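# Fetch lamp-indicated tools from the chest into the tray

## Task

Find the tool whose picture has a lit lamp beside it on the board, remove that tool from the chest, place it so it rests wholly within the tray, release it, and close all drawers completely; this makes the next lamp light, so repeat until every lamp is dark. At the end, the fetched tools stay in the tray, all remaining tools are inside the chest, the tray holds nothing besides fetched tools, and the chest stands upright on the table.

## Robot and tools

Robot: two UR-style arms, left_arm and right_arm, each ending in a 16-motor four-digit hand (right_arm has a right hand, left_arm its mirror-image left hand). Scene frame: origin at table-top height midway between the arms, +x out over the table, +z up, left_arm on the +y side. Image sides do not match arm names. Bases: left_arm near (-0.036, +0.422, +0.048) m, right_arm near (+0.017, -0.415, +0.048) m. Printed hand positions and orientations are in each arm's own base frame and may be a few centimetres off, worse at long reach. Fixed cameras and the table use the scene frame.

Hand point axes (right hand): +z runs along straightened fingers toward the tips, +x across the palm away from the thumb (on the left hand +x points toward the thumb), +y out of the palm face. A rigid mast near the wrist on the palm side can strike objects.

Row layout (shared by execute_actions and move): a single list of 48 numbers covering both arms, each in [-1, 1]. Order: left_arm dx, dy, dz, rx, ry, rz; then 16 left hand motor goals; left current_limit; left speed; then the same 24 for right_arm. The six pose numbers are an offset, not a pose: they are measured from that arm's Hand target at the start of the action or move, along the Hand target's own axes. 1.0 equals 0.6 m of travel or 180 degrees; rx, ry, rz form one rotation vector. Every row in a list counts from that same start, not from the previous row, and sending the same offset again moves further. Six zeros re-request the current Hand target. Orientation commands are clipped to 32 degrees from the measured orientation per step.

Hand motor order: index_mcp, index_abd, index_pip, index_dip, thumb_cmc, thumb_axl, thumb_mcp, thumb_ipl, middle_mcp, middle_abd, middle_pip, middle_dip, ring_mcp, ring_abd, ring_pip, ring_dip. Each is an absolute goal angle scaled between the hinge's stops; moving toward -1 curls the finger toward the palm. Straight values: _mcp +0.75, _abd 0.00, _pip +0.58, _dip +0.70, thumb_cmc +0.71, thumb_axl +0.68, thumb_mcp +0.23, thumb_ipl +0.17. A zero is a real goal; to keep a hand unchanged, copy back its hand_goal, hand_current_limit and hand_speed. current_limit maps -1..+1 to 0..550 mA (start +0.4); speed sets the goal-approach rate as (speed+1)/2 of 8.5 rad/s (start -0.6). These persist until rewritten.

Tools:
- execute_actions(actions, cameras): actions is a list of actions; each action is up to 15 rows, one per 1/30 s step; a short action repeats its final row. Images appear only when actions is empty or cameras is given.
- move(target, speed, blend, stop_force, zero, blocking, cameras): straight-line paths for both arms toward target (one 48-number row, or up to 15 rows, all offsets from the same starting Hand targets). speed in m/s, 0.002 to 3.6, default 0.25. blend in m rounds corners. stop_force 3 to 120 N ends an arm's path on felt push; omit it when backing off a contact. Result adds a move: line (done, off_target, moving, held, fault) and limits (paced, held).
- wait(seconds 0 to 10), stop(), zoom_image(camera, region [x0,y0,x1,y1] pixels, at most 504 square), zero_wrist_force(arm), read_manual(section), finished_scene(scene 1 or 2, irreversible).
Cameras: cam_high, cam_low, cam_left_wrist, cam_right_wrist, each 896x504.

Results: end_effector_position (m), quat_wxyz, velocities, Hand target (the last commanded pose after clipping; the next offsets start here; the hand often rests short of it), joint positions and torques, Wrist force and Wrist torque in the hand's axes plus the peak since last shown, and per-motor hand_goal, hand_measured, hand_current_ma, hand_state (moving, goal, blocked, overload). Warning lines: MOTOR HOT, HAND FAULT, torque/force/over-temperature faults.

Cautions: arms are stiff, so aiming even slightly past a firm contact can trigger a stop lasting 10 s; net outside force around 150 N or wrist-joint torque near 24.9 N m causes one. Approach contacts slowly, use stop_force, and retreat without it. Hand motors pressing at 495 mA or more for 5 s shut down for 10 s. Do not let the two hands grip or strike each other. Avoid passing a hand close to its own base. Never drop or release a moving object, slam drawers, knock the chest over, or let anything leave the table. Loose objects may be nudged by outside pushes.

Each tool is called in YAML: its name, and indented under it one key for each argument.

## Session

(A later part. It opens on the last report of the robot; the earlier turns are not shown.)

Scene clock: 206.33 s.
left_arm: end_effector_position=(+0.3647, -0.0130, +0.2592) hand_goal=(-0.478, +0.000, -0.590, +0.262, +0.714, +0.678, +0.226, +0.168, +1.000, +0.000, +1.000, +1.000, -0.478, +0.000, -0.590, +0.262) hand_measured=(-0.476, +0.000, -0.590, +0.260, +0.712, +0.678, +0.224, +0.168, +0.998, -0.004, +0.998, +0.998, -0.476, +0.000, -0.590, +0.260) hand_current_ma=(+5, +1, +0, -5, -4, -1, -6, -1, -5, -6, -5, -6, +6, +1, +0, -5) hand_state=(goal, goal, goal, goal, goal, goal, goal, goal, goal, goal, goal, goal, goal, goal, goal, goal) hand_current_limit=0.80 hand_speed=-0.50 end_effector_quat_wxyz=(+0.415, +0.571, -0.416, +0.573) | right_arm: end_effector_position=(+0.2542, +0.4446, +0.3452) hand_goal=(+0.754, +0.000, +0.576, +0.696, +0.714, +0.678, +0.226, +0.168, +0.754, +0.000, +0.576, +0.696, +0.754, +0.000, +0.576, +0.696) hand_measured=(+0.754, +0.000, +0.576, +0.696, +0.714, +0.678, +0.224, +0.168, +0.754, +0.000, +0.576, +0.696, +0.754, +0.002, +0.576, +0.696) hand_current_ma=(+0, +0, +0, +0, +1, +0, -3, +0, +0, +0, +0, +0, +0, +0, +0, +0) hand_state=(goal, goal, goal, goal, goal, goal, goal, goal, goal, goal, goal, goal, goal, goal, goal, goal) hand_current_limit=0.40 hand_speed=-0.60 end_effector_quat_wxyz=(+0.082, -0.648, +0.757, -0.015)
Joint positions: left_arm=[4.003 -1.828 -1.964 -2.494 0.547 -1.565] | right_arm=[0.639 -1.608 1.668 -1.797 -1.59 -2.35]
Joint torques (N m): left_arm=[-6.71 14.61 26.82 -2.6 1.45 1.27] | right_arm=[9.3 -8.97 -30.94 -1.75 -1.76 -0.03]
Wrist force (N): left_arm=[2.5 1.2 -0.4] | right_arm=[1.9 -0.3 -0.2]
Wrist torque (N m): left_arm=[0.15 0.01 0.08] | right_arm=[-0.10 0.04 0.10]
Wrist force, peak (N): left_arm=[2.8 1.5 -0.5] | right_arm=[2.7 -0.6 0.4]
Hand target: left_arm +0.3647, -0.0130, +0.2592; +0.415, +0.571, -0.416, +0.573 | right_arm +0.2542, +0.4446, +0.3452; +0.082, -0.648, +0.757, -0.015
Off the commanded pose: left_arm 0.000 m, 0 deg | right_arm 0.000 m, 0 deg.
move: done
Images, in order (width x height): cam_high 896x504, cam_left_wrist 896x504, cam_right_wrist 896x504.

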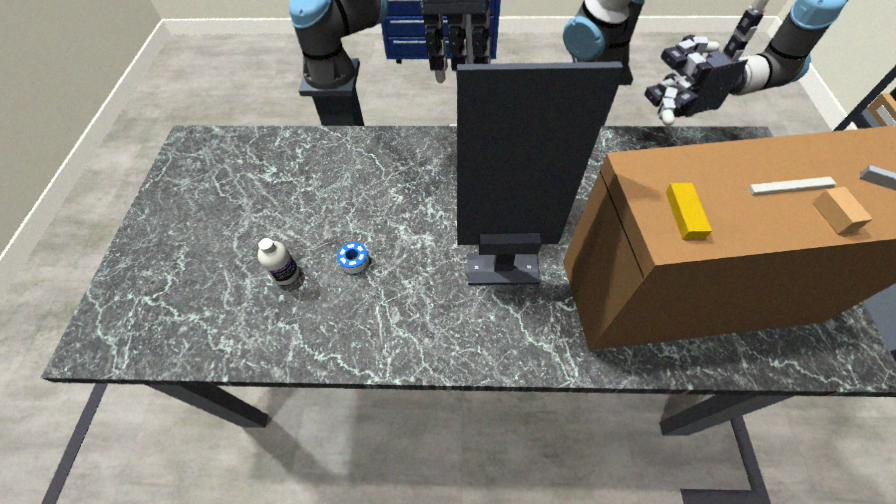

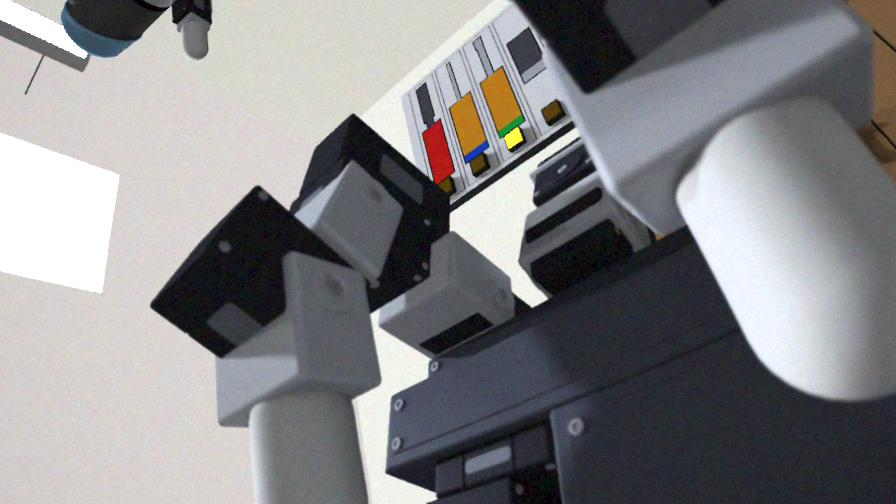

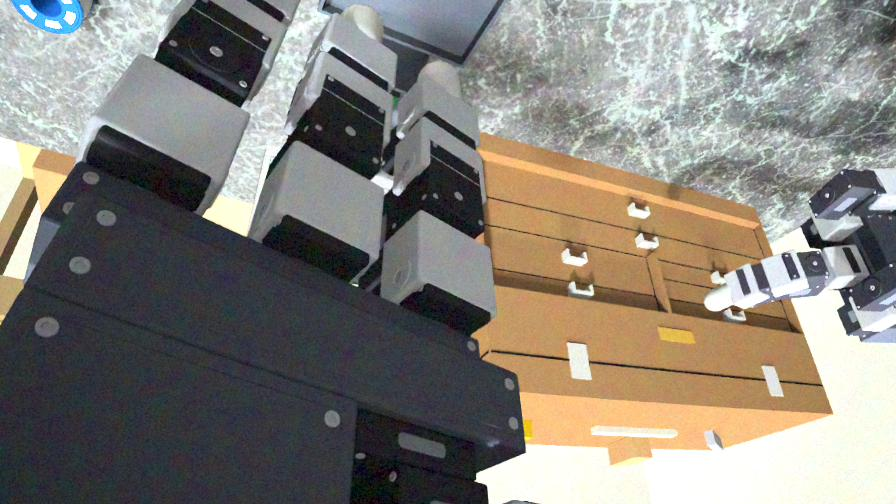

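move:
  target: [-0.2657,-0.1013,-0.1903,0,0,0,-0.479,0,-0.591,0.261,0.714,0.678,0.226,0.168,1,0,1,1,-0.479,0,-0.591,0.261,0.8,-0.5,0,0,0,0,0,0,0.754,0,0.576,0.696,0.714,0.678,0.226,0.168,0.754,0,0.576,0.696,0.754,0,0.576,0.696,0.4,-0.6]
  speed: 0.2

move:
  target: [0,-0.143,0.0637,0,0,0,-0.479,0,-0.591,0.261,0.714,0.678,0.226,0.168,1,0,1,1,-0.479,0,-0.591,0.261,0.8,-0.5,0,0,0,0,0,0,0.754,0,0.576,0.696,0.714,0.678,0.226,0.168,0.754,0,0.576,0.696,0.754,0,0.576,0.696,0.4,-0.6]
  speed: 0.06
  stop_force: 6
  cameras: ["cam_right_wrist"]

zoom_image:
  camera: "cam_right_wrist"
  region: [580, 160, 780, 320]

Scene clock: 213.33 s.
left_arm: end_effector_position=(+0.3878, +0.1143, +0.0999) hand_goal=(-0.478, +0.000, -0.590, +0.262, +0.714, +0.678, +0.226, +0.168, +1.000, +0.000, +1.000, +1.000, -0.478, +0.000, -0.590, +0.262) hand_measured=(-0.476, +0.000, -0.590, +0.260, +0.712, +0.678, +0.224, +0.168, +0.998, -0.004, +0.998, +0.998, -0.476, +0.000, -0.590, +0.260) hand_current_ma=(+4, +1, +0, -5, -4, -1, -5, -1, -4, -6, -4, -6, +5, +1, +0, -5) hand_state=(goal, goal, goal, goal, goal, goal, goal, goal, goal, goal, goal, goal, goal, goal, goal, goal) hand_current_limit=0.80 hand_speed=-0.50 end_effector_quat_wxyz=(+0.415, +0.571, -0.416, +0.573) | right_arm: end_effector_position=(+0.2542, +0.4446, +0.3452) hand_goal=(+0.754, +0.000, +0.576, +0.696, +0.714, +0.678, +0.226, +0.168, +0.754, +0.000, +0.576, +0.696, +0.754, +0.000, +0.576, +0.696) hand_measured=(+0.754, +0.000, +0.576, +0.696, +0.714, +0.678, +0.224, +0.168, +0.754, +0.000, +0.576, +0.696, +0.754, +0.002, +0.576, +0.696) hand_current_ma=(+0, +0, +0, +0, +1, +0, -3, +0, +0, +0, +0, +0, +0, +0, +0, +0) hand_state=(goal, goal, goal, goal, goal, goal, goal, goal, goal, goal, goal, goal, goal, goal, goal, goal) hand_current_limit=0.40 hand_speed=-0.60 end_effector_quat_wxyz=(+0.082, -0.648, +0.757, -0.015)
Joint positions: left_arm=[4.127 -2.28 -1.766 -2.24 0.672 -1.565] | right_arm=[0.639 -1.608 1.668 -1.797 -1.59 -2.35]
Joint torques (N m): left_arm=[7.66 27.82 22.76 0.52 1.35 1.08] | right_arm=[9.31 -8.53 -31.91 -1.91 -1.66 -0.18]
Wrist force (N): left_arm=[2.3 1.3 -0.7] | right_arm=[2.2 -0.4 0.4]
Wrist torque (N m): left_arm=[0.18 0.03 0.18] | right_arm=[-0.17 -0.01 0.12]
Wrist force, peak (N): left_arm=[3.3 1.7 0.1] | right_arm=[2.7 -0.5 0.1]
Hand target: left_arm +0.3878, +0.1143, +0.0998; +0.415, +0.571, -0.416, +0.573 | right_arm +0.2542, +0.4446, +0.3452; +0.082, -0.648, +0.757, -0.015
Off the commanded pose: left_arm 0.000 m, 0 deg | right_arm 0.000 m, 0 deg.
move: done

Scene clock: 216.07 s.
left_arm: end_effector_position=(+0.4812, +0.1045, +0.1002) hand_goal=(-0.478, +0.000, -0.590, +0.262, +0.714, +0.678, +0.226, +0.168, +1.000, +0.000, +1.000, +1.000, -0.478, +0.000, -0.590, +0.262) hand_measured=(-0.476, +0.000, -0.590, +0.260, +0.712, +0.678, +0.224, +0.168, +0.998, -0.004, +0.998, +0.998, -0.476, +0.000, -0.590, +0.260) hand_current_ma=(+4, +1, +0, -5, -4, -1, -5, -1, -4, -6, -4, -6, +5, +1, +0, -5) hand_state=(goal, goal, goal, goal, goal, goal, goal, goal, goal, goal, goal, goal, goal, goal, goal, goal) hand_current_limit=0.80 hand_speed=-0.50 end_effector_quat_wxyz=(+0.415, +0.571, -0.416, +0.573) | right_arm: end_effector_position=(+0.2542, +0.4446, +0.3452) hand_goal=(+0.754, +0.000, +0.576, +0.696, +0.714, +0.678, +0.226, +0.168, +0.754, +0.000, +0.576, +0.696, +0.754, +0.000, +0.576, +0.696) hand_measured=(+0.754, +0.000, +0.576, +0.696, +0.714, +0.678, +0.224, +0.168, +0.754, +0.000, +0.576, +0.696, +0.754, +0.002, +0.576, +0.696) hand_current_ma=(+0, +0, +0, +0, +1, +0, -3, +0, +0, +0, +0, +0, +0, +0, +0, +0) hand_state=(goal, goal, goal, goal, goal, goal, goal, goal, goal, goal, goal, goal, goal, goal, goal, goal) hand_current_limit=0.40 hand_speed=-0.60 end_effector_quat_wxyz=(+0.082, -0.648, +0.757, -0.015)
Joint positions: left_arm=[3.982 -2.388 -1.536 -2.363 0.527 -1.565] | right_arm=[0.639 -1.608 1.668 -1.797 -1.59 -2.35]
Joint torques (N m): left_arm=[-7.14 33.25 25.37 -2.74 -1.85 1.25] | right_arm=[9.21 -8.34 -31.64 -1.75 -1.9 -0.18]
Wrist force (N): left_arm=[2.5 1.4 -0.3] | right_arm=[2.2 -0.6 0.1]
Wrist torque (N m): left_arm=[0.16 0.01 0.09] | right_arm=[-0.16 0.00 0.10]
Wrist force, peak (N): left_arm=[2.7 1.9 -1.1] | right_arm=[2.7 -0.6 0.5]
Hand target: left_arm +0.4812, +0.1045, +0.1002; +0.415, +0.571, -0.416, +0.573 | right_arm +0.2542, +0.4446, +0.3452; +0.082, -0.648, +0.757, -0.015
Off the commanded pose: left_arm 0.000 m, 0 deg | right_arm 0.000 m, 0 deg.
move: done
Images, in order (width x height): cam_right_wrist 896x504.

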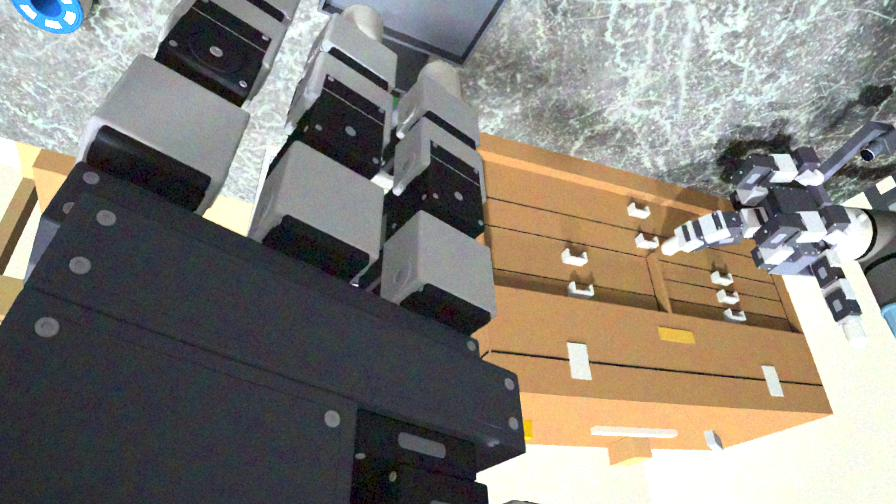

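Scaled by 2.520 from the camera's 896x504 image, which has a finer 1280x720 frame.

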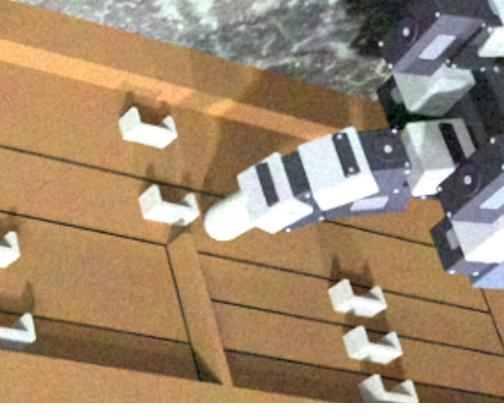

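move:
  target: [-0.0067,0,0,0,0,0,-0.479,0,-0.591,0.261,0.714,0.678,0.226,0.168,1,0,1,1,-0.479,0,-0.591,0.261,0.8,-0.5,0,0,0,0,0,0,0.754,0,0.576,0.696,0.714,0.678,0.226,0.168,0.754,0,0.576,0.696,0.754,0,0.576,0.696,0.4,-0.6]
  speed: 0.03

move:
  target: [0,0.0087,0.0493,0,0,0,-0.479,0,-0.591,0.261,0.714,0.678,0.226,0.168,1,0,1,1,-0.479,0,-0.591,0.261,0.8,-0.5,0,0,0,0,0,0,0.754,0,0.576,0.696,0.714,0.678,0.226,0.168,0.754,0,0.576,0.696,0.754,0,0.576,0.696,0.4,-0.6]
  speed: 0.015
  stop_force: 24

move:
  target: [0,0.0066,-0.0012,0,0,0,-0.479,0,-0.591,0.261,0.714,0.678,0.226,0.168,1,0,1,1,-0.479,0,-0.591,0.261,0.8,-0.5,0,0,0,0,0,0,0.754,0,0.576,0.696,0.714,0.678,0.226,0.168,0.754,0,0.576,0.696,0.754,0,0.576,0.696,0.4,-0.6]
  speed: 0.015
  cameras: ["cam_right_wrist"]

zoom_image:
  camera: "cam_right_wrist"
  region: [580, 160, 780, 320]

Scene clock: 217.70 s.
left_arm: end_effector_position=(+0.4813, +0.1045, +0.0964) hand_goal=(-0.478, +0.000, -0.590, +0.262, +0.714, +0.678, +0.226, +0.168, +1.000, +0.000, +1.000, +1.000, -0.478, +0.000, -0.590, +0.262) hand_measured=(-0.476, +0.000, -0.590, +0.260, +0.712, +0.678, +0.224, +0.168, +0.998, -0.004, +0.998, +0.998, -0.476, +0.000, -0.590, +0.260) hand_current_ma=(+4, +1, +0, -5, -4, -1, -5, -1, -4, -6, -4, -6, +5, +1, +0, -5) hand_state=(goal, goal, goal, goal, goal, goal, goal, goal, goal, goal, goal, goal, goal, goal, goal, goal) hand_current_limit=0.80 hand_speed=-0.50 end_effector_quat_wxyz=(+0.415, +0.571, -0.416, +0.573) | right_arm: end_effector_position=(+0.2542, +0.4446, +0.3452) hand_goal=(+0.754, +0.000, +0.576, +0.696, +0.714, +0.678, +0.226, +0.168, +0.754, +0.000, +0.576, +0.696, +0.754, +0.000, +0.576, +0.696) hand_measured=(+0.754, +0.000, +0.576, +0.696, +0.714, +0.678, +0.224, +0.168, +0.754, +0.000, +0.576, +0.696, +0.754, +0.002, +0.576, +0.696) hand_current_ma=(+0, +0, +0, +0, +1, +0, -3, +0, +0, +0, +0, +0, +0, +0, +0, +0) hand_state=(goal, goal, goal, goal, goal, goal, goal, goal, goal, goal, goal, goal, goal, goal, goal, goal) hand_current_limit=0.40 hand_speed=-0.60 end_effector_quat_wxyz=(+0.082, -0.648, +0.757, -0.015)
Joint positions: left_arm=[3.982 -2.394 -1.536 -2.356 0.527 -1.565] | right_arm=[0.639 -1.608 1.668 -1.797 -1.59 -2.35]
Joint torques (N m): left_arm=[-6.79 33.27 1.34 0.66 -1.84 0.96] | right_arm=[10.31 -8.61 -31.69 -1.68 -1.78 -0.23]
Wrist force (N): left_arm=[2.4 1.7 -0.9] | right_arm=[2.4 -0.4 0.2]
Wrist torque (N m): left_arm=[0.26 0.01 0.07] | right_arm=[-0.14 -0.04 0.14]
Wrist force, peak (N): left_arm=[2.7 1.8 -0.3] | right_arm=[2.6 -0.7 0.2]
Hand target: left_arm +0.4813, +0.1045, +0.0961; +0.415, +0.571, -0.416, +0.573 | right_arm +0.2542, +0.4446, +0.3452; +0.082, -0.648, +0.757, -0.015
Off the commanded pose: left_arm 0.000 m, 0 deg | right_arm 0.000 m, 0 deg.
move: done

Scene clock: 219.50 s.
left_arm: end_effector_position=(+0.4825, +0.0954, +0.0961) hand_goal=(-0.478, +0.000, -0.590, +0.262, +0.714, +0.678, +0.226, +0.168, +1.000, +0.000, +1.000, +1.000, -0.478, +0.000, -0.590, +0.262) hand_measured=(-0.476, +0.000, -0.590, +0.260, +0.712, +0.678, +0.224, +0.168, +1.004, -0.004, +1.002, +1.002, -0.476, +0.000, -0.590, +0.260) hand_current_ma=(+4, +1, +0, -5, -4, -1, -5, -1, +7, -8, +5, +3, +5, +1, +0, -5) hand_state=(goal, goal, goal, goal, goal, goal, goal, goal, goal, goal, goal, goal, goal, goal, goal, goal) hand_current_limit=0.80 hand_speed=-0.50 end_effector_quat_wxyz=(+0.415, +0.571, -0.416, +0.573) | right_arm: end_effector_position=(+0.2542, +0.4446, +0.3452) hand_goal=(+0.754, +0.000, +0.576, +0.696, +0.714, +0.678, +0.226, +0.168, +0.754, +0.000, +0.576, +0.696, +0.754, +0.000, +0.576, +0.696) hand_measured=(+0.754, +0.000, +0.576, +0.696, +0.714, +0.678, +0.224, +0.168, +0.754, +0.000, +0.576, +0.696, +0.754, +0.002, +0.576, +0.696) hand_current_ma=(+0, +0, +0, +0, +1, +0, -3, +0, +0, +0, +0, +0, +0, +0, +0, +0) hand_state=(goal, goal, goal, goal, goal, goal, goal, goal, goal, goal, goal, goal, goal, goal, goal, goal) hand_current_limit=0.40 hand_speed=-0.60 end_effector_quat_wxyz=(+0.082, -0.648, +0.757, -0.015)
Joint positions: left_arm=[3.97 -2.387 -1.551 -2.348 0.515 -1.565] | right_arm=[0.639 -1.608 1.668 -1.797 -1.59 -2.35]
Joint torques (N m): left_arm=[-6.66 31.79 20.6 -3.66 2.73 0.41] | right_arm=[8.59 -8.39 -31.36 -1.61 -1.75 -0.15]
Wrist force (N): left_arm=[2.9 2.7 -24.6] | right_arm=[2.4 -0.2 0.3]
Wrist torque (N m): left_arm=[3.85 -0.52 0.11] | right_arm=[-0.13 -0.03 0.14]
Wrist force, peak (N): left_arm=[2.6 5.2 -32.1] | right_arm=[2.7 -0.3 0.1]
Hand target: left_arm +0.4825, +0.0954, +0.0961; +0.415, +0.571, -0.416, +0.573 (not the last commanded pose) | right_arm +0.2542, +0.4446, +0.3452; +0.082, -0.648, +0.757, -0.015
Off the commanded pose: left_arm 0.021 m, 0 deg | right_arm 0.000 m, 0 deg.
move: contact (left_arm)

Scene clock: 220.30 s.
left_arm: end_effector_position=(+0.4787, +0.0949, +0.0961) hand_goal=(-0.478, +0.000, -0.590, +0.262, +0.714, +0.678, +0.226, +0.168, +1.000, +0.000, +1.000, +1.000, -0.478, +0.000, -0.590, +0.262) hand_measured=(-0.476, +0.000, -0.590, +0.260, +0.712, +0.678, +0.224, +0.168, +1.004, -0.004, +1.002, +1.002, -0.476, +0.000, -0.590, +0.260) hand_current_ma=(+4, +1, +0, -5, -4, -1, -5, -1, +8, -6, +5, +3, +5, +1, +0, -5) hand_state=(goal, goal, goal, goal, goal, goal, goal, goal, goal, goal, goal, goal, goal, goal, goal, goal) hand_current_limit=0.80 hand_speed=-0.50 end_effector_quat_wxyz=(+0.415, +0.571, -0.416, +0.573) | right_arm: end_effector_position=(+0.2542, +0.4446, +0.3452) hand_goal=(+0.754, +0.000, +0.576, +0.696, +0.714, +0.678, +0.226, +0.168, +0.754, +0.000, +0.576, +0.696, +0.754, +0.000, +0.576, +0.696) hand_measured=(+0.754, +0.000, +0.576, +0.696, +0.714, +0.678, +0.224, +0.168, +0.754, +0.000, +0.576, +0.696, +0.754, +0.002, +0.576, +0.696) hand_current_ma=(+0, +0, +0, +0, +1, +0, -3, +0, +0, +0, +0, +0, +0, +0, +0, +0) hand_state=(goal, goal, goal, goal, goal, goal, goal, goal, goal, goal, goal, goal, goal, goal, goal, goal) hand_current_limit=0.40 hand_speed=-0.60 end_effector_quat_wxyz=(+0.082, -0.648, +0.757, -0.015)
Joint positions: left_arm=[3.975 -2.381 -1.564 -2.341 0.519 -1.565] | right_arm=[0.639 -1.608 1.668 -1.797 -1.59 -2.35]
Joint torques (N m): left_arm=[-4.89 57.45 -5.14 -0.82 4.79 0.55] | right_arm=[9.13 -9.24 -31.22 -1.71 -1.81 -0.05]
Wrist force (N): left_arm=[2.5 -6.2 -19.3] | right_arm=[2.4 -0.5 0.1]
Wrist torque (N m): left_arm=[3.58 -0.43 0.26] | right_arm=[-0.17 -0.02 0.13]
Wrist force, peak (N): left_arm=[2.9 2.9 -24.7] | right_arm=[2.6 -0.5 0.0]
Hand target: left_arm +0.4786, +0.0949, +0.0961; +0.415, +0.571, -0.416, +0.573 | right_arm +0.2542, +0.4446, +0.3452; +0.082, -0.648, +0.757, -0.015
Off the commanded pose: left_arm 0.000 m, 0 deg | right_arm 0.000 m, 0 deg.
move: done
Images, in order (width x height): cam_right_wrist 896x504.

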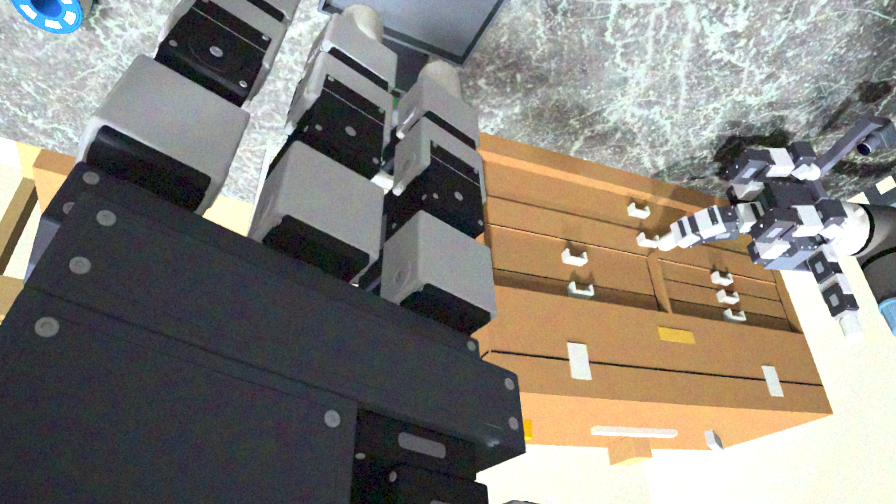

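Scaled by 2.520 from the camera's 896x504 image, which has a finer 1280x720 frame.

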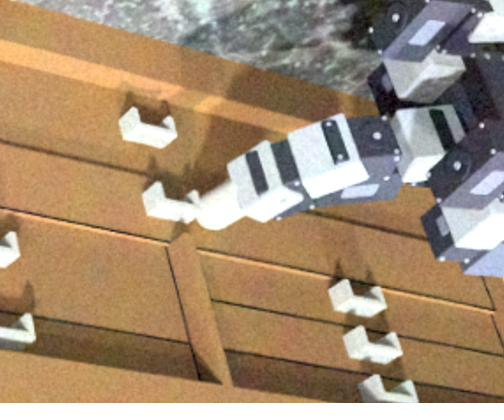

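move:
  target: [0,0.0985,-0.0174,0,0,0,-0.479,0,-0.591,0.261,0.714,0.678,0.226,0.168,1,0,1,1,-0.479,0,-0.591,0.261,0.8,-0.5,0,0,0,0,0,0,0.754,0,0.576,0.696,0.714,0.678,0.226,0.168,0.754,0,0.576,0.696,0.754,0,0.576,0.696,0.4,-0.6]
  speed: 0.018
  cameras: ["cam_right_wrist"]

Scene clock: 224.27 s.
left_arm: end_effector_position=(+0.4193, +0.0866, +0.0959) hand_goal=(-0.478, +0.000, -0.590, +0.262, +0.714, +0.678, +0.226, +0.168, +1.000, +0.000, +1.000, +1.000, -0.478, +0.000, -0.590, +0.262) hand_measured=(-0.476, +0.000, -0.590, +0.260, +0.712, +0.678, +0.224, +0.168, +1.004, -0.004, +1.004, +1.002, -0.476, +0.000, -0.590, +0.260) hand_current_ma=(+4, +1, +0, -5, -4, -1, -5, -1, +12, -6, +8, +4, +5, +1, +0, -5) hand_state=(goal, goal, goal, goal, goal, goal, goal, goal, goal, goal, goal, goal, goal, goal, goal, goal) hand_current_limit=0.80 hand_speed=-0.50 end_effector_quat_wxyz=(+0.415, +0.571, -0.416, +0.573) | right_arm: end_effector_position=(+0.2542, +0.4446, +0.3452) hand_goal=(+0.754, +0.000, +0.576, +0.696, +0.714, +0.678, +0.226, +0.168, +0.754, +0.000, +0.576, +0.696, +0.754, +0.000, +0.576, +0.696) hand_measured=(+0.754, +0.000, +0.576, +0.696, +0.714, +0.678, +0.224, +0.168, +0.754, +0.000, +0.576, +0.696, +0.754, +0.002, +0.576, +0.696) hand_current_ma=(+0, +0, +0, +0, +1, +0, -3, +0, +0, +0, +0, +0, +0, +0, +0, +0) hand_state=(goal, goal, goal, goal, goal, goal, goal, goal, goal, goal, goal, goal, goal, goal, goal, goal) hand_current_limit=0.40 hand_speed=-0.60 end_effector_quat_wxyz=(+0.082, -0.648, +0.757, -0.015)
Joint positions: left_arm=[4.047 -2.297 -1.745 -2.244 0.592 -1.565] | right_arm=[0.639 -1.608 1.668 -1.797 -1.59 -2.35]
Joint torques (N m): left_arm=[-9.83 50.9 -10.47 -1.59 5.96 -1.65] | right_arm=[10.25 -9.46 -30.69 -1.79 -1.68 -0.3]
Wrist force (N): left_arm=[2.5 -8.4 -30.0] | right_arm=[2.2 -0.4 -0.1]
Wrist torque (N m): left_arm=[5.37 -0.65 0.41] | right_arm=[-0.12 0.01 0.12]
Wrist force, peak (N): left_arm=[2.6 -8.8 -30.1] | right_arm=[2.8 -0.6 0.2]
Hand target: left_arm +0.4191, +0.0866, +0.0959; +0.415, +0.571, -0.416, +0.573 | right_arm +0.2542, +0.4446, +0.3452; +0.082, -0.648, +0.757, -0.015
Off the commanded pose: left_arm 0.000 m, 0 deg | right_arm 0.000 m, 0 deg.
move: done
Images, in order (width x height): cam_right_wrist 896x504.

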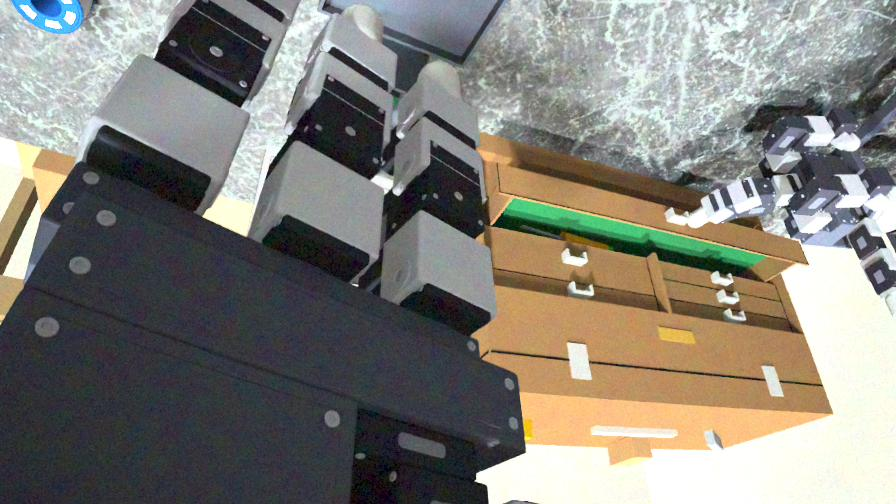

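move:
  target: [0,0.1629,-0.0364,0,0,0,-0.479,0,-0.591,0.261,0.714,0.678,0.226,0.168,1,0,1,1,-0.479,0,-0.591,0.261,0.8,-0.5,0,0,0,0,0,0,0.754,0,0.576,0.696,0.714,0.678,0.226,0.168,0.754,0,0.576,0.696,0.754,0,0.576,0.696,0.4,-0.6]
  speed: 0.022
  cameras: ["cam_right_wrist"]

zoom_image:
  camera: "cam_right_wrist"
  region: [480, 80, 840, 300]

Scene clock: 229.47 s.
left_arm: end_effector_position=(+0.3196, +0.0772, +0.0955) hand_goal=(-0.478, +0.000, -0.590, +0.262, +0.714, +0.678, +0.226, +0.168, +1.000, +0.000, +1.000, +1.000, -0.478, +0.000, -0.590, +0.262) hand_measured=(-0.476, +0.000, -0.590, +0.260, +0.712, +0.678, +0.224, +0.168, +1.000, -0.004, +1.000, +1.000, -0.476, +0.000, -0.590, +0.260) hand_current_ma=(+4, +1, +0, -5, -4, -1, -5, -1, +0, -6, +0, +0, +5, +1, +0, -5) hand_state=(goal, goal, goal, goal, goal, goal, goal, goal, goal, goal, goal, goal, goal, goal, goal, goal) hand_current_limit=0.80 hand_speed=-0.50 end_effector_quat_wxyz=(+0.415, +0.571, -0.416, +0.573) | right_arm: end_effector_position=(+0.2542, +0.4446, +0.3452) hand_goal=(+0.754, +0.000, +0.576, +0.696, +0.714, +0.678, +0.226, +0.168, +0.754, +0.000, +0.576, +0.696, +0.754, +0.000, +0.576, +0.696) hand_measured=(+0.754, +0.000, +0.576, +0.696, +0.714, +0.678, +0.224, +0.168, +0.754, +0.000, +0.576, +0.696, +0.754, +0.002, +0.576, +0.696) hand_current_ma=(+0, +0, +0, +0, +1, +0, -3, +0, +0, +0, +0, +0, +0, +0, +0, +0) hand_state=(goal, goal, goal, goal, goal, goal, goal, goal, goal, goal, goal, goal, goal, goal, goal, goal) hand_current_limit=0.40 hand_speed=-0.60 end_effector_quat_wxyz=(+0.082, -0.648, +0.757, -0.015)
Joint positions: left_arm=[4.209 -2.18 -2.003 -2.102 0.753 -1.566] | right_arm=[0.639 -1.608 1.668 -1.797 -1.59 -2.35]
Joint torques (N m): left_arm=[7.19 46.36 -2.44 0.41 1.3 -1.57] | right_arm=[8.58 -9.43 -30.78 -1.86 -1.69 0]
Wrist force (N): left_arm=[2.8 1.5 -0.7] | right_arm=[2.6 -0.4 0.2]
Wrist torque (N m): left_arm=[0.22 -0.05 0.29] | right_arm=[-0.15 -0.05 0.16]
Wrist force, peak (N): left_arm=[2.7 -9.1 -30.1] | right_arm=[2.8 -0.4 0.4]
Hand target: left_arm +0.3194, +0.0772, +0.0955; +0.415, +0.571, -0.416, +0.573 | right_arm +0.2542, +0.4446, +0.3452; +0.082, -0.648, +0.757, -0.015
Off the commanded pose: left_arm 0.000 m, 0 deg | right_arm 0.000 m, 0 deg.
move: done
Images, in order (width x height): cam_right_wrist 896x504.

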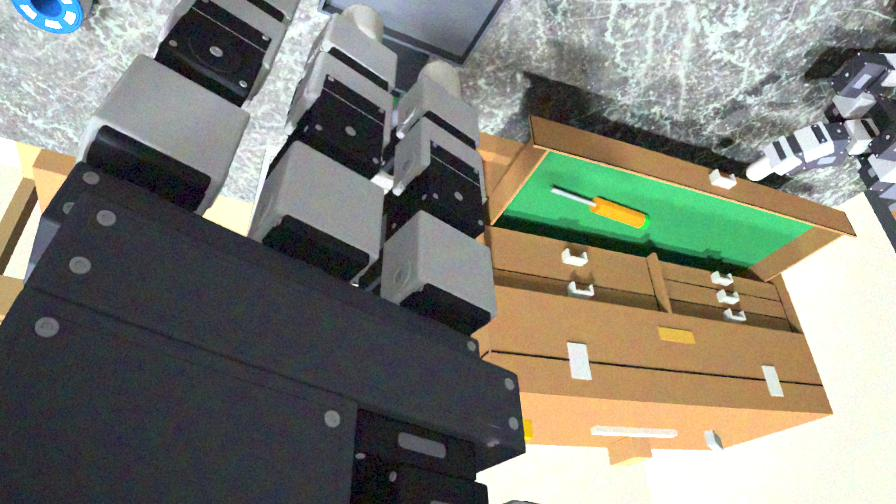

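Scaled by 1.400 from the camera's 896x504 image, which has a finer 1280x720 frame.

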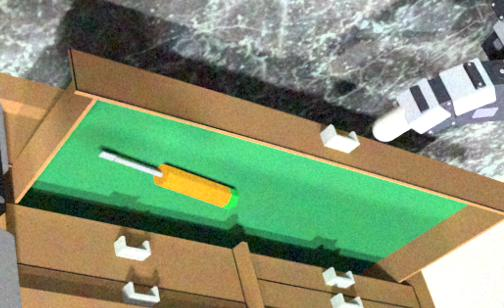

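move:
  target:
    - [0.2,0.03,-0.005,0,0,0,-0.479,0,-0.591,0.261,0.714,0.678,0.226,0.168,1,0,1,1,-0.479,0,-0.591,0.261,0.8,-0.5,0,0,0,0,0,0,0.754,0,0.576,0.696,0.714,0.678,0.226,0.168,0.754,0,0.576,0.696,0.754,0,0.576,0.696,0.4,-0.6]
    - [0.25,0.03,-0.005,0,-0.4925,0.087,-0.479,0,-0.591,0.261,0.714,0.678,0.226,0.168,1,0,1,1,-0.479,0,-0.591,0.261,0.8,-0.5,0,0,0,0,0,0,0.754,0,0.576,0.696,0.714,0.678,0.226,0.168,0.754,0,0.576,0.696,0.754,0,0.576,0.696,0.4,-0.6]
  speed: [0.2, 0.5]
  blend: 0.02
  cameras: ["cam_right_wrist"]

zoom_image:
  camera: "cam_right_wrist"
  region: [480, 80, 840, 300]

Scene clock: 238.13 s.
left_arm: end_effector_position=(+0.3008, +0.0745, +0.2455) hand_goal=(-0.478, +0.000, -0.590, +0.262, +0.714, +0.678, +0.226, +0.168, +1.000, +0.000, +1.000, +1.000, -0.478, +0.000, -0.590, +0.262) hand_measured=(-0.472, +0.000, -0.590, +0.260, +0.712, +0.678, +0.224, +0.168, +0.996, -0.004, +1.000, +1.000, -0.472, +0.000, -0.590, +0.260) hand_current_ma=(+13, +1, +0, -5, -4, -1, -6, -1, -9, -6, +0, +0, +14, +1, +0, -5) hand_state=(goal, goal, goal, goal, goal, goal, goal, goal, goal, goal, goal, goal, goal, goal, goal, goal) hand_current_limit=0.80 hand_speed=-0.50 end_effector_quat_wxyz=(-0.067, +0.752, -0.654, +0.059) | right_arm: end_effector_position=(+0.2542, +0.4446, +0.3452) hand_goal=(+0.754, +0.000, +0.576, +0.696, +0.714, +0.678, +0.226, +0.168, +0.754, +0.000, +0.576, +0.696, +0.754, +0.000, +0.576, +0.696) hand_measured=(+0.754, +0.000, +0.576, +0.696, +0.714, +0.678, +0.224, +0.168, +0.754, +0.000, +0.576, +0.696, +0.754, +0.002, +0.576, +0.696) hand_current_ma=(+0, +0, +0, +0, +1, +0, -3, +0, +0, +0, +0, +0, +0, +0, +0, +0) hand_state=(goal, goal, goal, goal, goal, goal, goal, goal, goal, goal, goal, goal, goal, goal, goal, goal) hand_current_limit=0.40 hand_speed=-0.60 end_effector_quat_wxyz=(+0.082, -0.648, +0.757, -0.015)
Joint positions: left_arm=[3.821 -1.207 -2.162 -1.19 1.479 -2.609] | right_arm=[0.639 -1.608 1.668 -1.797 -1.59 -2.35]
Joint torques (N m): left_arm=[-7.56 -4.34 10.55 4.24 1.19 -1.63] | right_arm=[9.49 -8.66 -30.97 -1.97 -1.66 -0.4]
Wrist force (N): left_arm=[0.5 -0.6 -2.3] | right_arm=[2.3 -0.7 0.2]
Wrist torque (N m): left_arm=[-0.11 -0.23 0.39] | right_arm=[-0.18 -0.01 0.12]
Wrist force, peak (N): left_arm=[3.4 1.6 -0.5] | right_arm=[2.8 -0.4 0.4]
Hand target: left_arm +0.3008, +0.0745, +0.2454; -0.067, +0.752, -0.654, +0.059 | right_arm +0.2542, +0.4446, +0.3452; +0.082, -0.648, +0.757, -0.015
Off the commanded pose: left_arm 0.000 m, 0 deg | right_arm 0.000 m, 0 deg.
move: done
Images, in order (width x height): cam_right_wrist 896x504.

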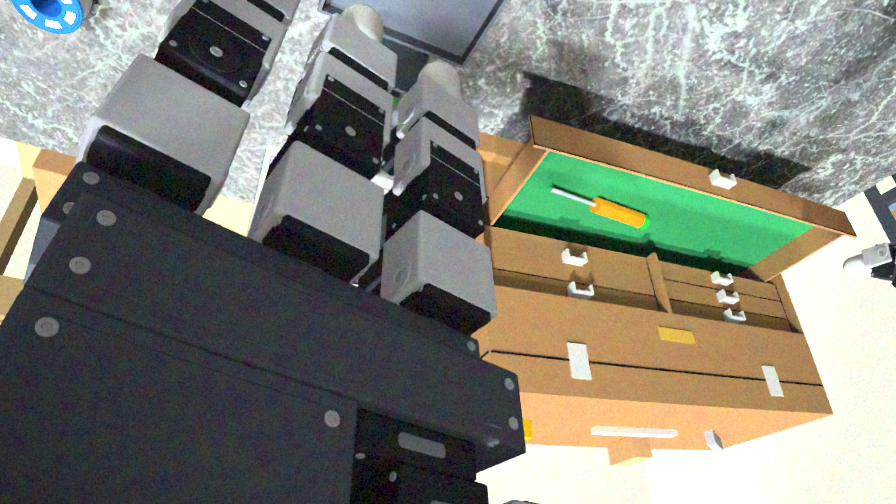

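Scaled by 1.400 from the camera's 896x504 image, which has a finer 1280x720 frame.

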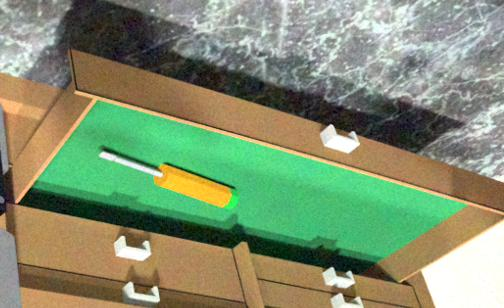

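move:
  target: [0.1425,-0.2432,0.0015,0,0,0,-0.479,0,-0.591,0.261,0.714,0.678,0.226,0.168,1,0,0.576,0.696,-0.479,0,-0.591,0.261,0.8,-0.5,0,0,0,0,0,0,0.754,0,0.576,0.696,0.714,0.678,0.226,0.168,0.754,0,0.576,0.696,0.754,0,0.576,0.696,0.4,-0.6]
  speed: 0.2

move:
  target: [0,0.031,0.1757,0,0,0,-0.479,0,-0.591,0.261,0.714,0.678,0.226,0.168,1,0,0.576,0.696,-0.479,0,-0.591,0.261,0.8,-0.5,0,0,0,0,0,0,0.754,0,0.576,0.696,0.714,0.678,0.226,0.168,0.754,0,0.576,0.696,0.754,0,0.576,0.696,0.4,-0.6]
  speed: 0.08
  stop_force: 5
  cameras: ["cam_right_wrist"]

zoom_image:
  camera: "cam_right_wrist"
  region: [480, 80, 840, 300]

Scene clock: 240.87 s.
left_arm: end_effector_position=(+0.4549, +0.0098, +0.2705) hand_goal=(-0.478, +0.000, -0.590, +0.262, +0.714, +0.678, +0.226, +0.168, +1.000, +0.000, +0.576, +0.696, -0.478, +0.000, -0.590, +0.262) hand_measured=(-0.472, +0.000, -0.590, +0.260, +0.712, +0.678, +0.224, +0.168, +0.996, -0.004, +0.578, +0.698, -0.472, +0.000, -0.590, +0.260) hand_current_ma=(+13, +1, +0, -5, -4, -1, -6, -1, -10, -6, +2, +6, +14, +1, +0, -5) hand_state=(goal, goal, goal, goal, goal, goal, goal, goal, goal, goal, goal, goal, goal, goal, goal, goal) hand_current_limit=0.80 hand_speed=-0.50 end_effector_quat_wxyz=(-0.067, +0.752, -0.654, +0.059) | right_arm: end_effector_position=(+0.2542, +0.4446, +0.3452) hand_goal=(+0.754, +0.000, +0.576, +0.696, +0.714, +0.678, +0.226, +0.168, +0.754, +0.000, +0.576, +0.696, +0.754, +0.000, +0.576, +0.696) hand_measured=(+0.754, +0.000, +0.576, +0.696, +0.714, +0.678, +0.224, +0.168, +0.754, +0.000, +0.576, +0.696, +0.754, +0.002, +0.576, +0.696) hand_current_ma=(+0, +0, +0, +0, +1, +0, -3, +0, +0, +0, +0, +0, +0, +0, +0, +0) hand_state=(goal, goal, goal, goal, goal, goal, goal, goal, goal, goal, goal, goal, goal, goal, goal, goal) hand_current_limit=0.40 hand_speed=-0.60 end_effector_quat_wxyz=(+0.082, -0.648, +0.757, -0.015)
Joint positions: left_arm=[3.491 -1.567 -1.815 -1.156 1.533 -2.934] | right_arm=[0.639 -1.608 1.668 -1.797 -1.59 -2.35]
Joint torques (N m): left_arm=[-6.85 9.9 34.63 0.73 1.22 -1.43] | right_arm=[9.63 -9.92 -31.43 -1.78 -1.66 -0.29]
Wrist force (N): left_arm=[0.5 -0.7 -2.3] | right_arm=[2.4 -0.5 0.1]
Wrist torque (N m): left_arm=[-0.11 -0.23 0.38] | right_arm=[-0.15 -0.03 0.14]
Wrist force, peak (N): left_arm=[1.2 -1.7 -2.1] | right_arm=[2.7 -0.5 0.0]
Hand target: left_arm +0.4550, +0.0098, +0.2705; -0.067, +0.752, -0.654, +0.059 | right_arm +0.2542, +0.4446, +0.3452; +0.082, -0.648, +0.757, -0.015
Off the commanded pose: left_arm 0.000 m, 0 deg | right_arm 0.000 m, 0 deg.
move: done

Scene clock: 243.43 s.
left_arm: end_effector_position=(+0.4554, +0.0098, +0.1635) hand_goal=(-0.478, +0.000, -0.590, +0.262, +0.714, +0.678, +0.226, +0.168, +1.000, +0.000, +0.576, +0.696, -0.478, +0.000, -0.590, +0.262) hand_measured=(-0.472, +0.000, -0.590, +0.260, +0.712, +0.678, +0.224, +0.168, +0.996, -0.004, +0.578, +0.698, -0.472, +0.000, -0.590, +0.260) hand_current_ma=(+13, +1, +0, -5, -4, -1, -6, -1, -10, -6, +2, +6, +15, +1, +0, -5) hand_state=(goal, goal, goal, goal, goal, goal, goal, goal, goal, goal, goal, goal, goal, goal, goal, goal) hand_current_limit=0.80 hand_speed=-0.50 end_effector_quat_wxyz=(-0.067, +0.752, -0.654, +0.059) | right_arm: end_effector_position=(+0.2542, +0.4446, +0.3452) hand_goal=(+0.754, +0.000, +0.576, +0.696, +0.714, +0.678, +0.226, +0.168, +0.754, +0.000, +0.576, +0.696, +0.754, +0.000, +0.576, +0.696) hand_measured=(+0.754, +0.000, +0.576, +0.696, +0.714, +0.678, +0.224, +0.168, +0.754, +0.000, +0.576, +0.696, +0.754, +0.002, +0.576, +0.696) hand_current_ma=(+0, +0, +0, +0, +1, +0, -3, +0, +0, +0, +0, +0, +0, +0, +0, +0) hand_state=(goal, goal, goal, goal, goal, goal, goal, goal, goal, goal, goal, goal, goal, goal, goal, goal) hand_current_limit=0.40 hand_speed=-0.60 end_effector_quat_wxyz=(+0.082, -0.648, +0.757, -0.015)
Joint positions: left_arm=[3.491 -1.668 -2.003 -0.866 1.533 -2.935] | right_arm=[0.639 -1.608 1.668 -1.797 -1.59 -2.35]
Joint torques (N m): left_arm=[-6.22 13.23 8.35 4.17 -0.08 -1.54] | right_arm=[9.72 -9.36 -30.77 -1.91 -1.49 -0.18]
Wrist force (N): left_arm=[0.5 -0.5 -2.1] | right_arm=[2.4 -0.8 0.3]
Wrist torque (N m): left_arm=[-0.09 -0.22 0.38] | right_arm=[-0.21 -0.03 0.13]
Wrist force, peak (N): left_arm=[0.5 -1.0 -3.0] | right_arm=[2.8 -0.6 0.3]
Hand target: left_arm +0.4554, +0.0098, +0.1635; -0.067, +0.752, -0.654, +0.059 | right_arm +0.2542, +0.4446, +0.3452; +0.082, -0.648, +0.757, -0.015
Off the commanded pose: left_arm 0.000 m, 0 deg | right_arm 0.000 m, 0 deg.
move: done
Images, in order (width x height): cam_right_wrist 896x504.

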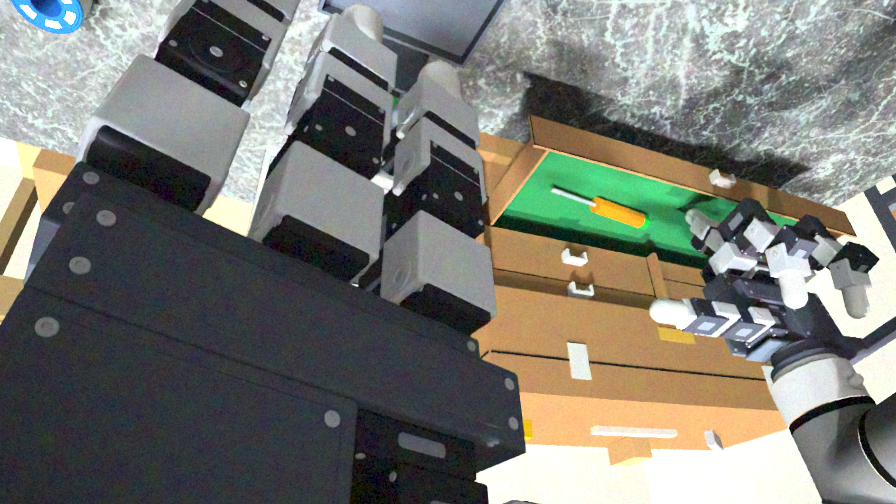

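Scaled by 1.400 from the camera's 896x504 image, which has a finer 1280x720 frame.

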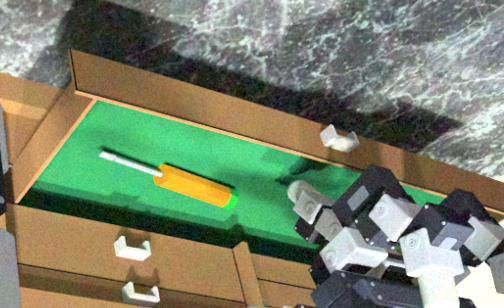

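move:
  target: [0,0.11,-0.0194,0,0,0,-0.479,0,-0.591,0.261,0.714,0.678,0.226,0.168,1,0,0.576,0.696,-0.479,0,-0.591,0.261,0.8,-0.5,0,0,0,0,0,0,0.754,0,0.576,0.696,0.714,0.678,0.226,0.168,0.754,0,0.576,0.696,0.754,0,0.576,0.696,0.4,-0.6]
  speed: 0.05
  stop_force: 18
  cameras: ["cam_right_wrist"]

zoom_image:
  camera: "cam_right_wrist"
  region: [480, 60, 840, 280]

Scene clock: 246.27 s.
left_arm: end_effector_position=(+0.3891, +0.0005, +0.1632) hand_goal=(-0.478, +0.000, -0.590, +0.262, +0.714, +0.678, +0.226, +0.168, +1.000, +0.000, +0.576, +0.696, -0.478, +0.000, -0.590, +0.262) hand_measured=(-0.472, +0.000, -0.590, +0.260, +0.712, +0.678, +0.224, +0.168, +1.000, -0.006, +0.600, +0.708, -0.472, +0.000, -0.590, +0.260) hand_current_ma=(+13, +1, +0, -5, -4, -1, -6, -1, +1, -13, +76, +34, +15, +1, +0, -5) hand_state=(goal, goal, goal, goal, goal, goal, goal, goal, goal, goal, blocked, goal, goal, goal, goal, goal) hand_current_limit=0.80 hand_speed=-0.50 end_effector_quat_wxyz=(-0.067, +0.752, -0.654, +0.059) | right_arm: end_effector_position=(+0.2542, +0.4446, +0.3452) hand_goal=(+0.754, +0.000, +0.576, +0.696, +0.714, +0.678, +0.226, +0.168, +0.754, +0.000, +0.576, +0.696, +0.754, +0.000, +0.576, +0.696) hand_measured=(+0.754, +0.000, +0.576, +0.696, +0.714, +0.678, +0.224, +0.168, +0.754, +0.000, +0.576, +0.696, +0.754, +0.002, +0.576, +0.696) hand_current_ma=(+0, +0, +0, +0, +1, +0, -3, +0, +0, +0, +0, +0, +0, +0, +0, +0) hand_state=(goal, goal, goal, goal, goal, goal, goal, goal, goal, goal, goal, goal, goal, goal, goal, goal) hand_current_limit=0.40 hand_speed=-0.60 end_effector_quat_wxyz=(+0.082, -0.648, +0.757, -0.015)
Joint positions: left_arm=[3.525 -1.505 -2.17 -0.864 1.527 -2.901] | right_arm=[0.639 -1.608 1.668 -1.797 -1.59 -2.35]
Joint torques (N m): left_arm=[6.81 30.98 5.78 -0.12 -1.65 1.16] | right_arm=[8.31 -8.81 -30.41 -1.93 -1.6 -0.34]
Wrist force (N): left_arm=[0.2 -4.2 -1.4] | right_arm=[2.4 -0.3 0.3]
Wrist torque (N m): left_arm=[0.04 -0.24 0.25] | right_arm=[-0.15 -0.03 0.14]
Wrist force, peak (N): left_arm=[0.5 -5.2 -1.5] | right_arm=[2.6 -0.6 0.4]
Hand target: left_arm +0.3891, +0.0005, +0.1632; -0.067, +0.752, -0.654, +0.059 | right_arm +0.2542, +0.4446, +0.3452; +0.082, -0.648, +0.757, -0.015
Off the commanded pose: left_arm 0.000 m, 0 deg | right_arm 0.000 m, 0 deg.
move: done
Images, in order (width x height): cam_right_wrist 896x504.

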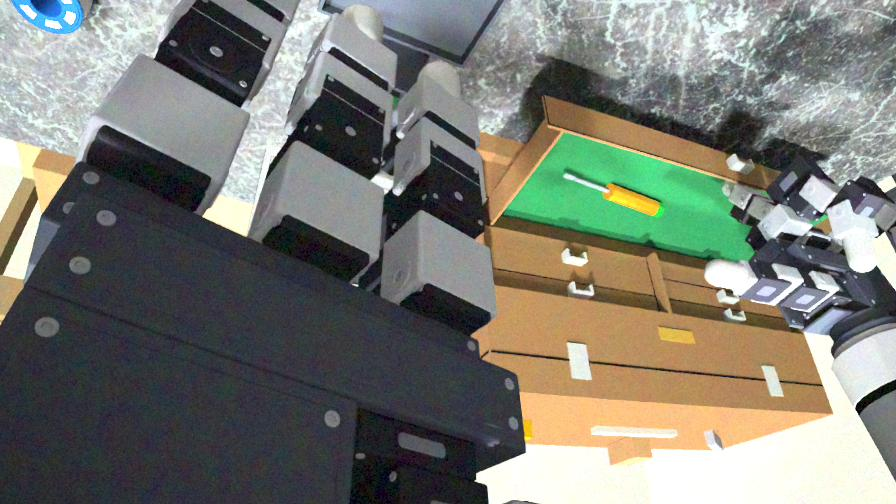

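Scaled by 1.400 from the camera's 896x504 image, which has a finer 1280x720 frame.

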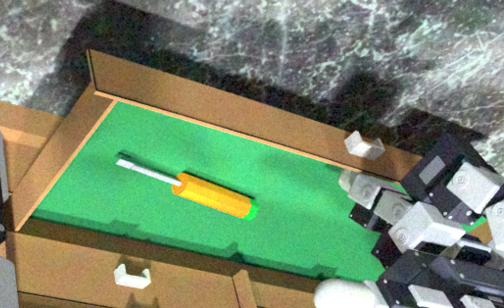

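move:
  target: [0,0.0295,-0.0052,0,0,0,-0.479,0,-0.591,0.261,0.714,0.678,0.226,0.168,1,0,0.576,0.696,-0.479,0,-0.591,0.261,0.8,-0.5,0,0,0,0,0,0,0.754,0,0.576,0.696,0.714,0.678,0.226,0.168,0.754,0,0.576,0.696,0.754,0,0.576,0.696,0.4,-0.6]
  speed: 0.04
  stop_force: 12

move:
  target: [0,-0.0575,0.0101,0,0,0,-0.479,0,-0.591,0.261,0.714,0.678,0.226,0.168,1,0,0.576,0.696,-0.479,0,-0.591,0.261,0.8,-0.5,0,0,0,0,0,0,0.754,0,0.576,0.696,0.714,0.678,0.226,0.168,0.754,0,0.576,0.696,0.754,0,0.576,0.696,0.4,-0.6]
  speed: 0.08

move:
  target: [0,0.0116,0.0657,0,0,0,-0.479,0,-0.591,0.261,0.714,0.678,0.226,0.168,1,0,0.576,0.696,-0.479,0,-0.591,0.261,0.8,-0.5,0,0,0,0,0,0,0.754,0,0.576,0.696,0.714,0.678,0.226,0.168,0.754,0,0.576,0.696,0.754,0,0.576,0.696,0.4,-0.6]
  speed: 0.03
  stop_force: 4
  cameras: ["cam_right_wrist"]

zoom_image:
  camera: "cam_right_wrist"
  region: [480, 60, 840, 280]

Scene clock: 248.37 s.
left_arm: end_effector_position=(+0.3713, -0.0020, +0.1631) hand_goal=(-0.478, +0.000, -0.590, +0.262, +0.714, +0.678, +0.226, +0.168, +1.000, +0.000, +0.576, +0.696, -0.478, +0.000, -0.590, +0.262) hand_measured=(-0.472, +0.000, -0.590, +0.260, +0.712, +0.678, +0.224, +0.168, +1.000, -0.008, +0.602, +0.708, -0.472, +0.000, -0.590, +0.260) hand_current_ma=(+13, +1, +0, -5, -4, -1, -6, -1, +1, -20, +78, +34, +15, +1, +0, -5) hand_state=(goal, goal, goal, goal, goal, goal, goal, goal, goal, goal, blocked, goal, goal, goal, goal, goal) hand_current_limit=0.80 hand_speed=-0.50 end_effector_quat_wxyz=(-0.067, +0.752, -0.654, +0.059) | right_arm: end_effector_position=(+0.2542, +0.4446, +0.3452) hand_goal=(+0.754, +0.000, +0.576, +0.696, +0.714, +0.678, +0.226, +0.168, +0.754, +0.000, +0.576, +0.696, +0.754, +0.000, +0.576, +0.696) hand_measured=(+0.754, +0.000, +0.576, +0.696, +0.714, +0.678, +0.224, +0.168, +0.754, +0.000, +0.576, +0.696, +0.754, +0.002, +0.576, +0.696) hand_current_ma=(+0, +0, +0, +0, +1, +0, -3, +0, +0, +0, +0, +0, +0, +0, +0, +0) hand_state=(goal, goal, goal, goal, goal, goal, goal, goal, goal, goal, goal, goal, goal, goal, goal, goal) hand_current_limit=0.40 hand_speed=-0.60 end_effector_quat_wxyz=(+0.082, -0.648, +0.757, -0.015)
Joint positions: left_arm=[3.536 -1.458 -2.212 -0.869 1.525 -2.89] | right_arm=[0.639 -1.608 1.668 -1.797 -1.59 -2.35]
Joint torques (N m): left_arm=[7.33 28.62 6.89 -0.17 -1.92 1.34] | right_arm=[8.69 -10.18 -31.66 -1.93 -1.56 -0.39]
Wrist force (N): left_arm=[-0.3 -4.1 -1.7] | right_arm=[2.2 -0.6 0.2]
Wrist torque (N m): left_arm=[0.09 -0.30 0.20] | right_arm=[-0.17 0.00 0.11]
Wrist force, peak (N): left_arm=[-0.2 -4.9 -1.3] | right_arm=[2.7 -0.5 0.4]
Hand target: left_arm +0.3713, -0.0020, +0.1631; -0.067, +0.752, -0.654, +0.059 | right_arm +0.2542, +0.4446, +0.3452; +0.082, -0.648, +0.757, -0.015
Off the commanded pose: left_arm 0.000 m, 0 deg | right_arm 0.000 m, 0 deg.
move: done

Scene clock: 249.40 s.
left_arm: end_effector_position=(+0.4058, +0.0028, +0.1633) hand_goal=(-0.478, +0.000, -0.590, +0.262, +0.714, +0.678, +0.226, +0.168, +1.000, +0.000, +0.576, +0.696, -0.478, +0.000, -0.590, +0.262) hand_measured=(-0.472, +0.000, -0.590, +0.260, +0.712, +0.678, +0.224, +0.168, +0.998, -0.004, +0.578, +0.698, -0.472, +0.000, -0.590, +0.260) hand_current_ma=(+13, +1, +0, -5, -4, -1, -6, -1, -7, -6, +2, +6, +15, +1, +0, -5) hand_state=(goal, goal, goal, goal, goal, goal, goal, goal, goal, goal, goal, goal, goal, goal, goal, goal) hand_current_limit=0.80 hand_speed=-0.50 end_effector_quat_wxyz=(-0.067, +0.752, -0.654, +0.059) | right_arm: end_effector_position=(+0.2542, +0.4446, +0.3452) hand_goal=(+0.754, +0.000, +0.576, +0.696, +0.714, +0.678, +0.226, +0.168, +0.754, +0.000, +0.576, +0.696, +0.754, +0.000, +0.576, +0.696) hand_measured=(+0.754, +0.000, +0.576, +0.696, +0.714, +0.678, +0.224, +0.168, +0.754, +0.000, +0.576, +0.696, +0.754, +0.002, +0.576, +0.696) hand_current_ma=(+0, +0, +0, +0, +1, +0, -3, +0, +0, +0, +0, +0, +0, +0, +0, +0) hand_state=(goal, goal, goal, goal, goal, goal, goal, goal, goal, goal, goal, goal, goal, goal, goal, goal) hand_current_limit=0.40 hand_speed=-0.60 end_effector_quat_wxyz=(+0.082, -0.648, +0.757, -0.015)
Joint positions: left_arm=[3.515 -1.548 -2.129 -0.861 1.529 -2.911] | right_arm=[0.639 -1.608 1.668 -1.797 -1.59 -2.35]
Joint torques (N m): left_arm=[-6.04 8.69 31.63 4.09 1.32 -1.62] | right_arm=[9.58 -9.86 -31.54 -2.07 -1.46 -0.54]
Wrist force (N): left_arm=[0.7 -0.3 -2.1] | right_arm=[2.4 -0.3 0.5]
Wrist torque (N m): left_arm=[-0.06 -0.26 0.40] | right_arm=[-0.17 -0.03 0.15]
Wrist force, peak (N): left_arm=[-0.3 -4.4 -1.7] | right_arm=[2.6 -0.5 0.8]
Hand target: left_arm +0.4060, +0.0029, +0.1633; -0.067, +0.752, -0.654, +0.059 | right_arm +0.2542, +0.4446, +0.3452; +0.082, -0.648, +0.757, -0.015
Off the commanded pose: left_arm 0.000 m, 0 deg | right_arm 0.000 m, 0 deg.
move: done

Scene clock: 251.17 s.
left_arm: end_effector_position=(+0.4060, +0.0028, +0.1475) hand_goal=(-0.478, +0.000, -0.590, +0.262, +0.714, +0.678, +0.226, +0.168, +1.000, +0.000, +0.576, +0.696, -0.478, +0.000, -0.590, +0.262) hand_measured=(-0.472, +0.000, -0.590, +0.260, +0.712, +0.678, +0.224, +0.168, +1.000, -0.002, +0.588, +0.706, -0.472, +0.000, -0.590, +0.260) hand_current_ma=(+14, +1, +0, -5, -4, -1, -6, -1, +0, -5, +34, +24, +16, +1, +0, -5) hand_state=(goal, goal, goal, goal, goal, goal, goal, goal, goal, goal, goal, goal, goal, goal, goal, goal) hand_current_limit=0.80 hand_speed=-0.50 end_effector_quat_wxyz=(-0.067, +0.752, -0.654, +0.059) | right_arm: end_effector_position=(+0.2542, +0.4446, +0.3452) hand_goal=(+0.754, +0.000, +0.576, +0.696, +0.714, +0.678, +0.226, +0.168, +0.754, +0.000, +0.576, +0.696, +0.754, +0.000, +0.576, +0.696) hand_measured=(+0.754, +0.000, +0.576, +0.696, +0.714, +0.678, +0.224, +0.168, +0.754, +0.000, +0.576, +0.696, +0.754, +0.002, +0.576, +0.696) hand_current_ma=(+0, +0, +0, +0, +1, +0, -3, +0, +0, +0, +0, +0, +0, +0, +0, +0) hand_state=(goal, goal, goal, goal, goal, goal, goal, goal, goal, goal, goal, goal, goal, goal, goal, goal) hand_current_limit=0.40 hand_speed=-0.60 end_effector_quat_wxyz=(+0.082, -0.648, +0.757, -0.015)
Joint positions: left_arm=[3.515 -1.572 -2.153 -0.813 1.529 -2.911] | right_arm=[0.639 -1.608 1.668 -1.797 -1.59 -2.35]
Joint torques (N m): left_arm=[-3.16 32.58 31.07 0.6 0.19 -1.26] | right_arm=[8.36 -8.83 -31.22 -1.91 -1.68 -0.58]
Wrist force (N): left_arm=[0.2 -1.3 -3.0] | right_arm=[2.5 -0.2 0.2]
Wrist torque (N m): left_arm=[-0.01 -0.22 0.37] | right_arm=[-0.12 -0.04 0.15]
Wrist force, peak (N): left_arm=[0.5 2.6 -15.5] | right_arm=[2.6 -0.5 0.2]
Hand target: left_arm +0.4060, +0.0028, +0.1475; -0.067, +0.752, -0.654, +0.059 (not the last commanded pose) | right_arm +0.2542, +0.4446, +0.3452; +0.082, -0.648, +0.757, -0.015
Off the commanded pose: left_arm 0.024 m, 0 deg | right_arm 0.000 m, 0 deg.
move: contact (left_arm)
Images, in order (width x height): cam_right_wrist 896x504.

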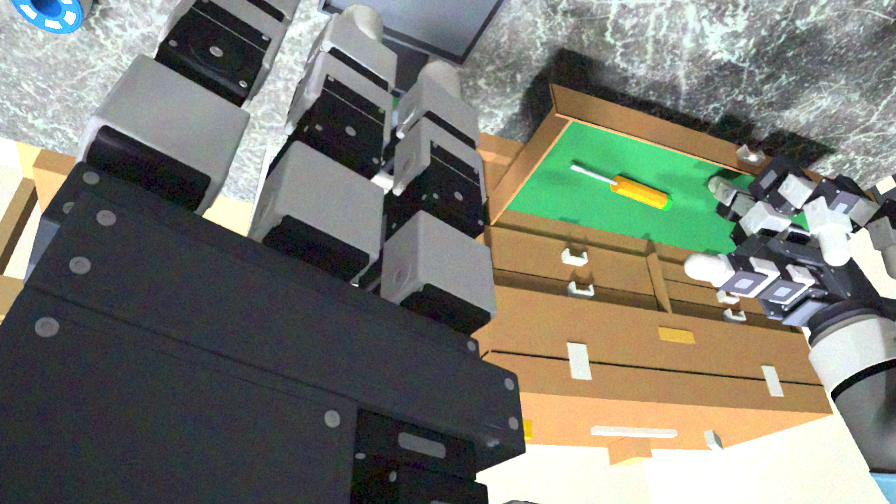

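Scaled by 1.400 from the camera's 896x504 image, which has a finer 1280x720 frame.

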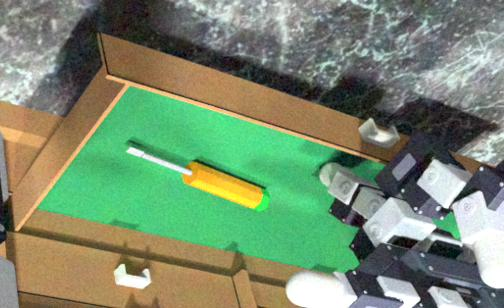

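zoom_image:
  camera: "cam_right_wrist"
  region: [560, 130, 760, 230]

Scaled by 2.520 from the camera's 896x504 image, which has a finer 1280x720 frame.

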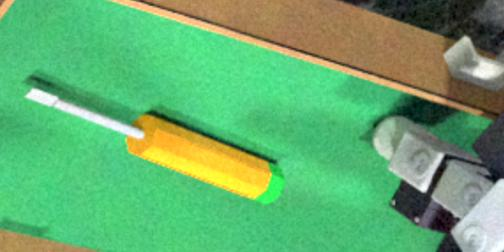

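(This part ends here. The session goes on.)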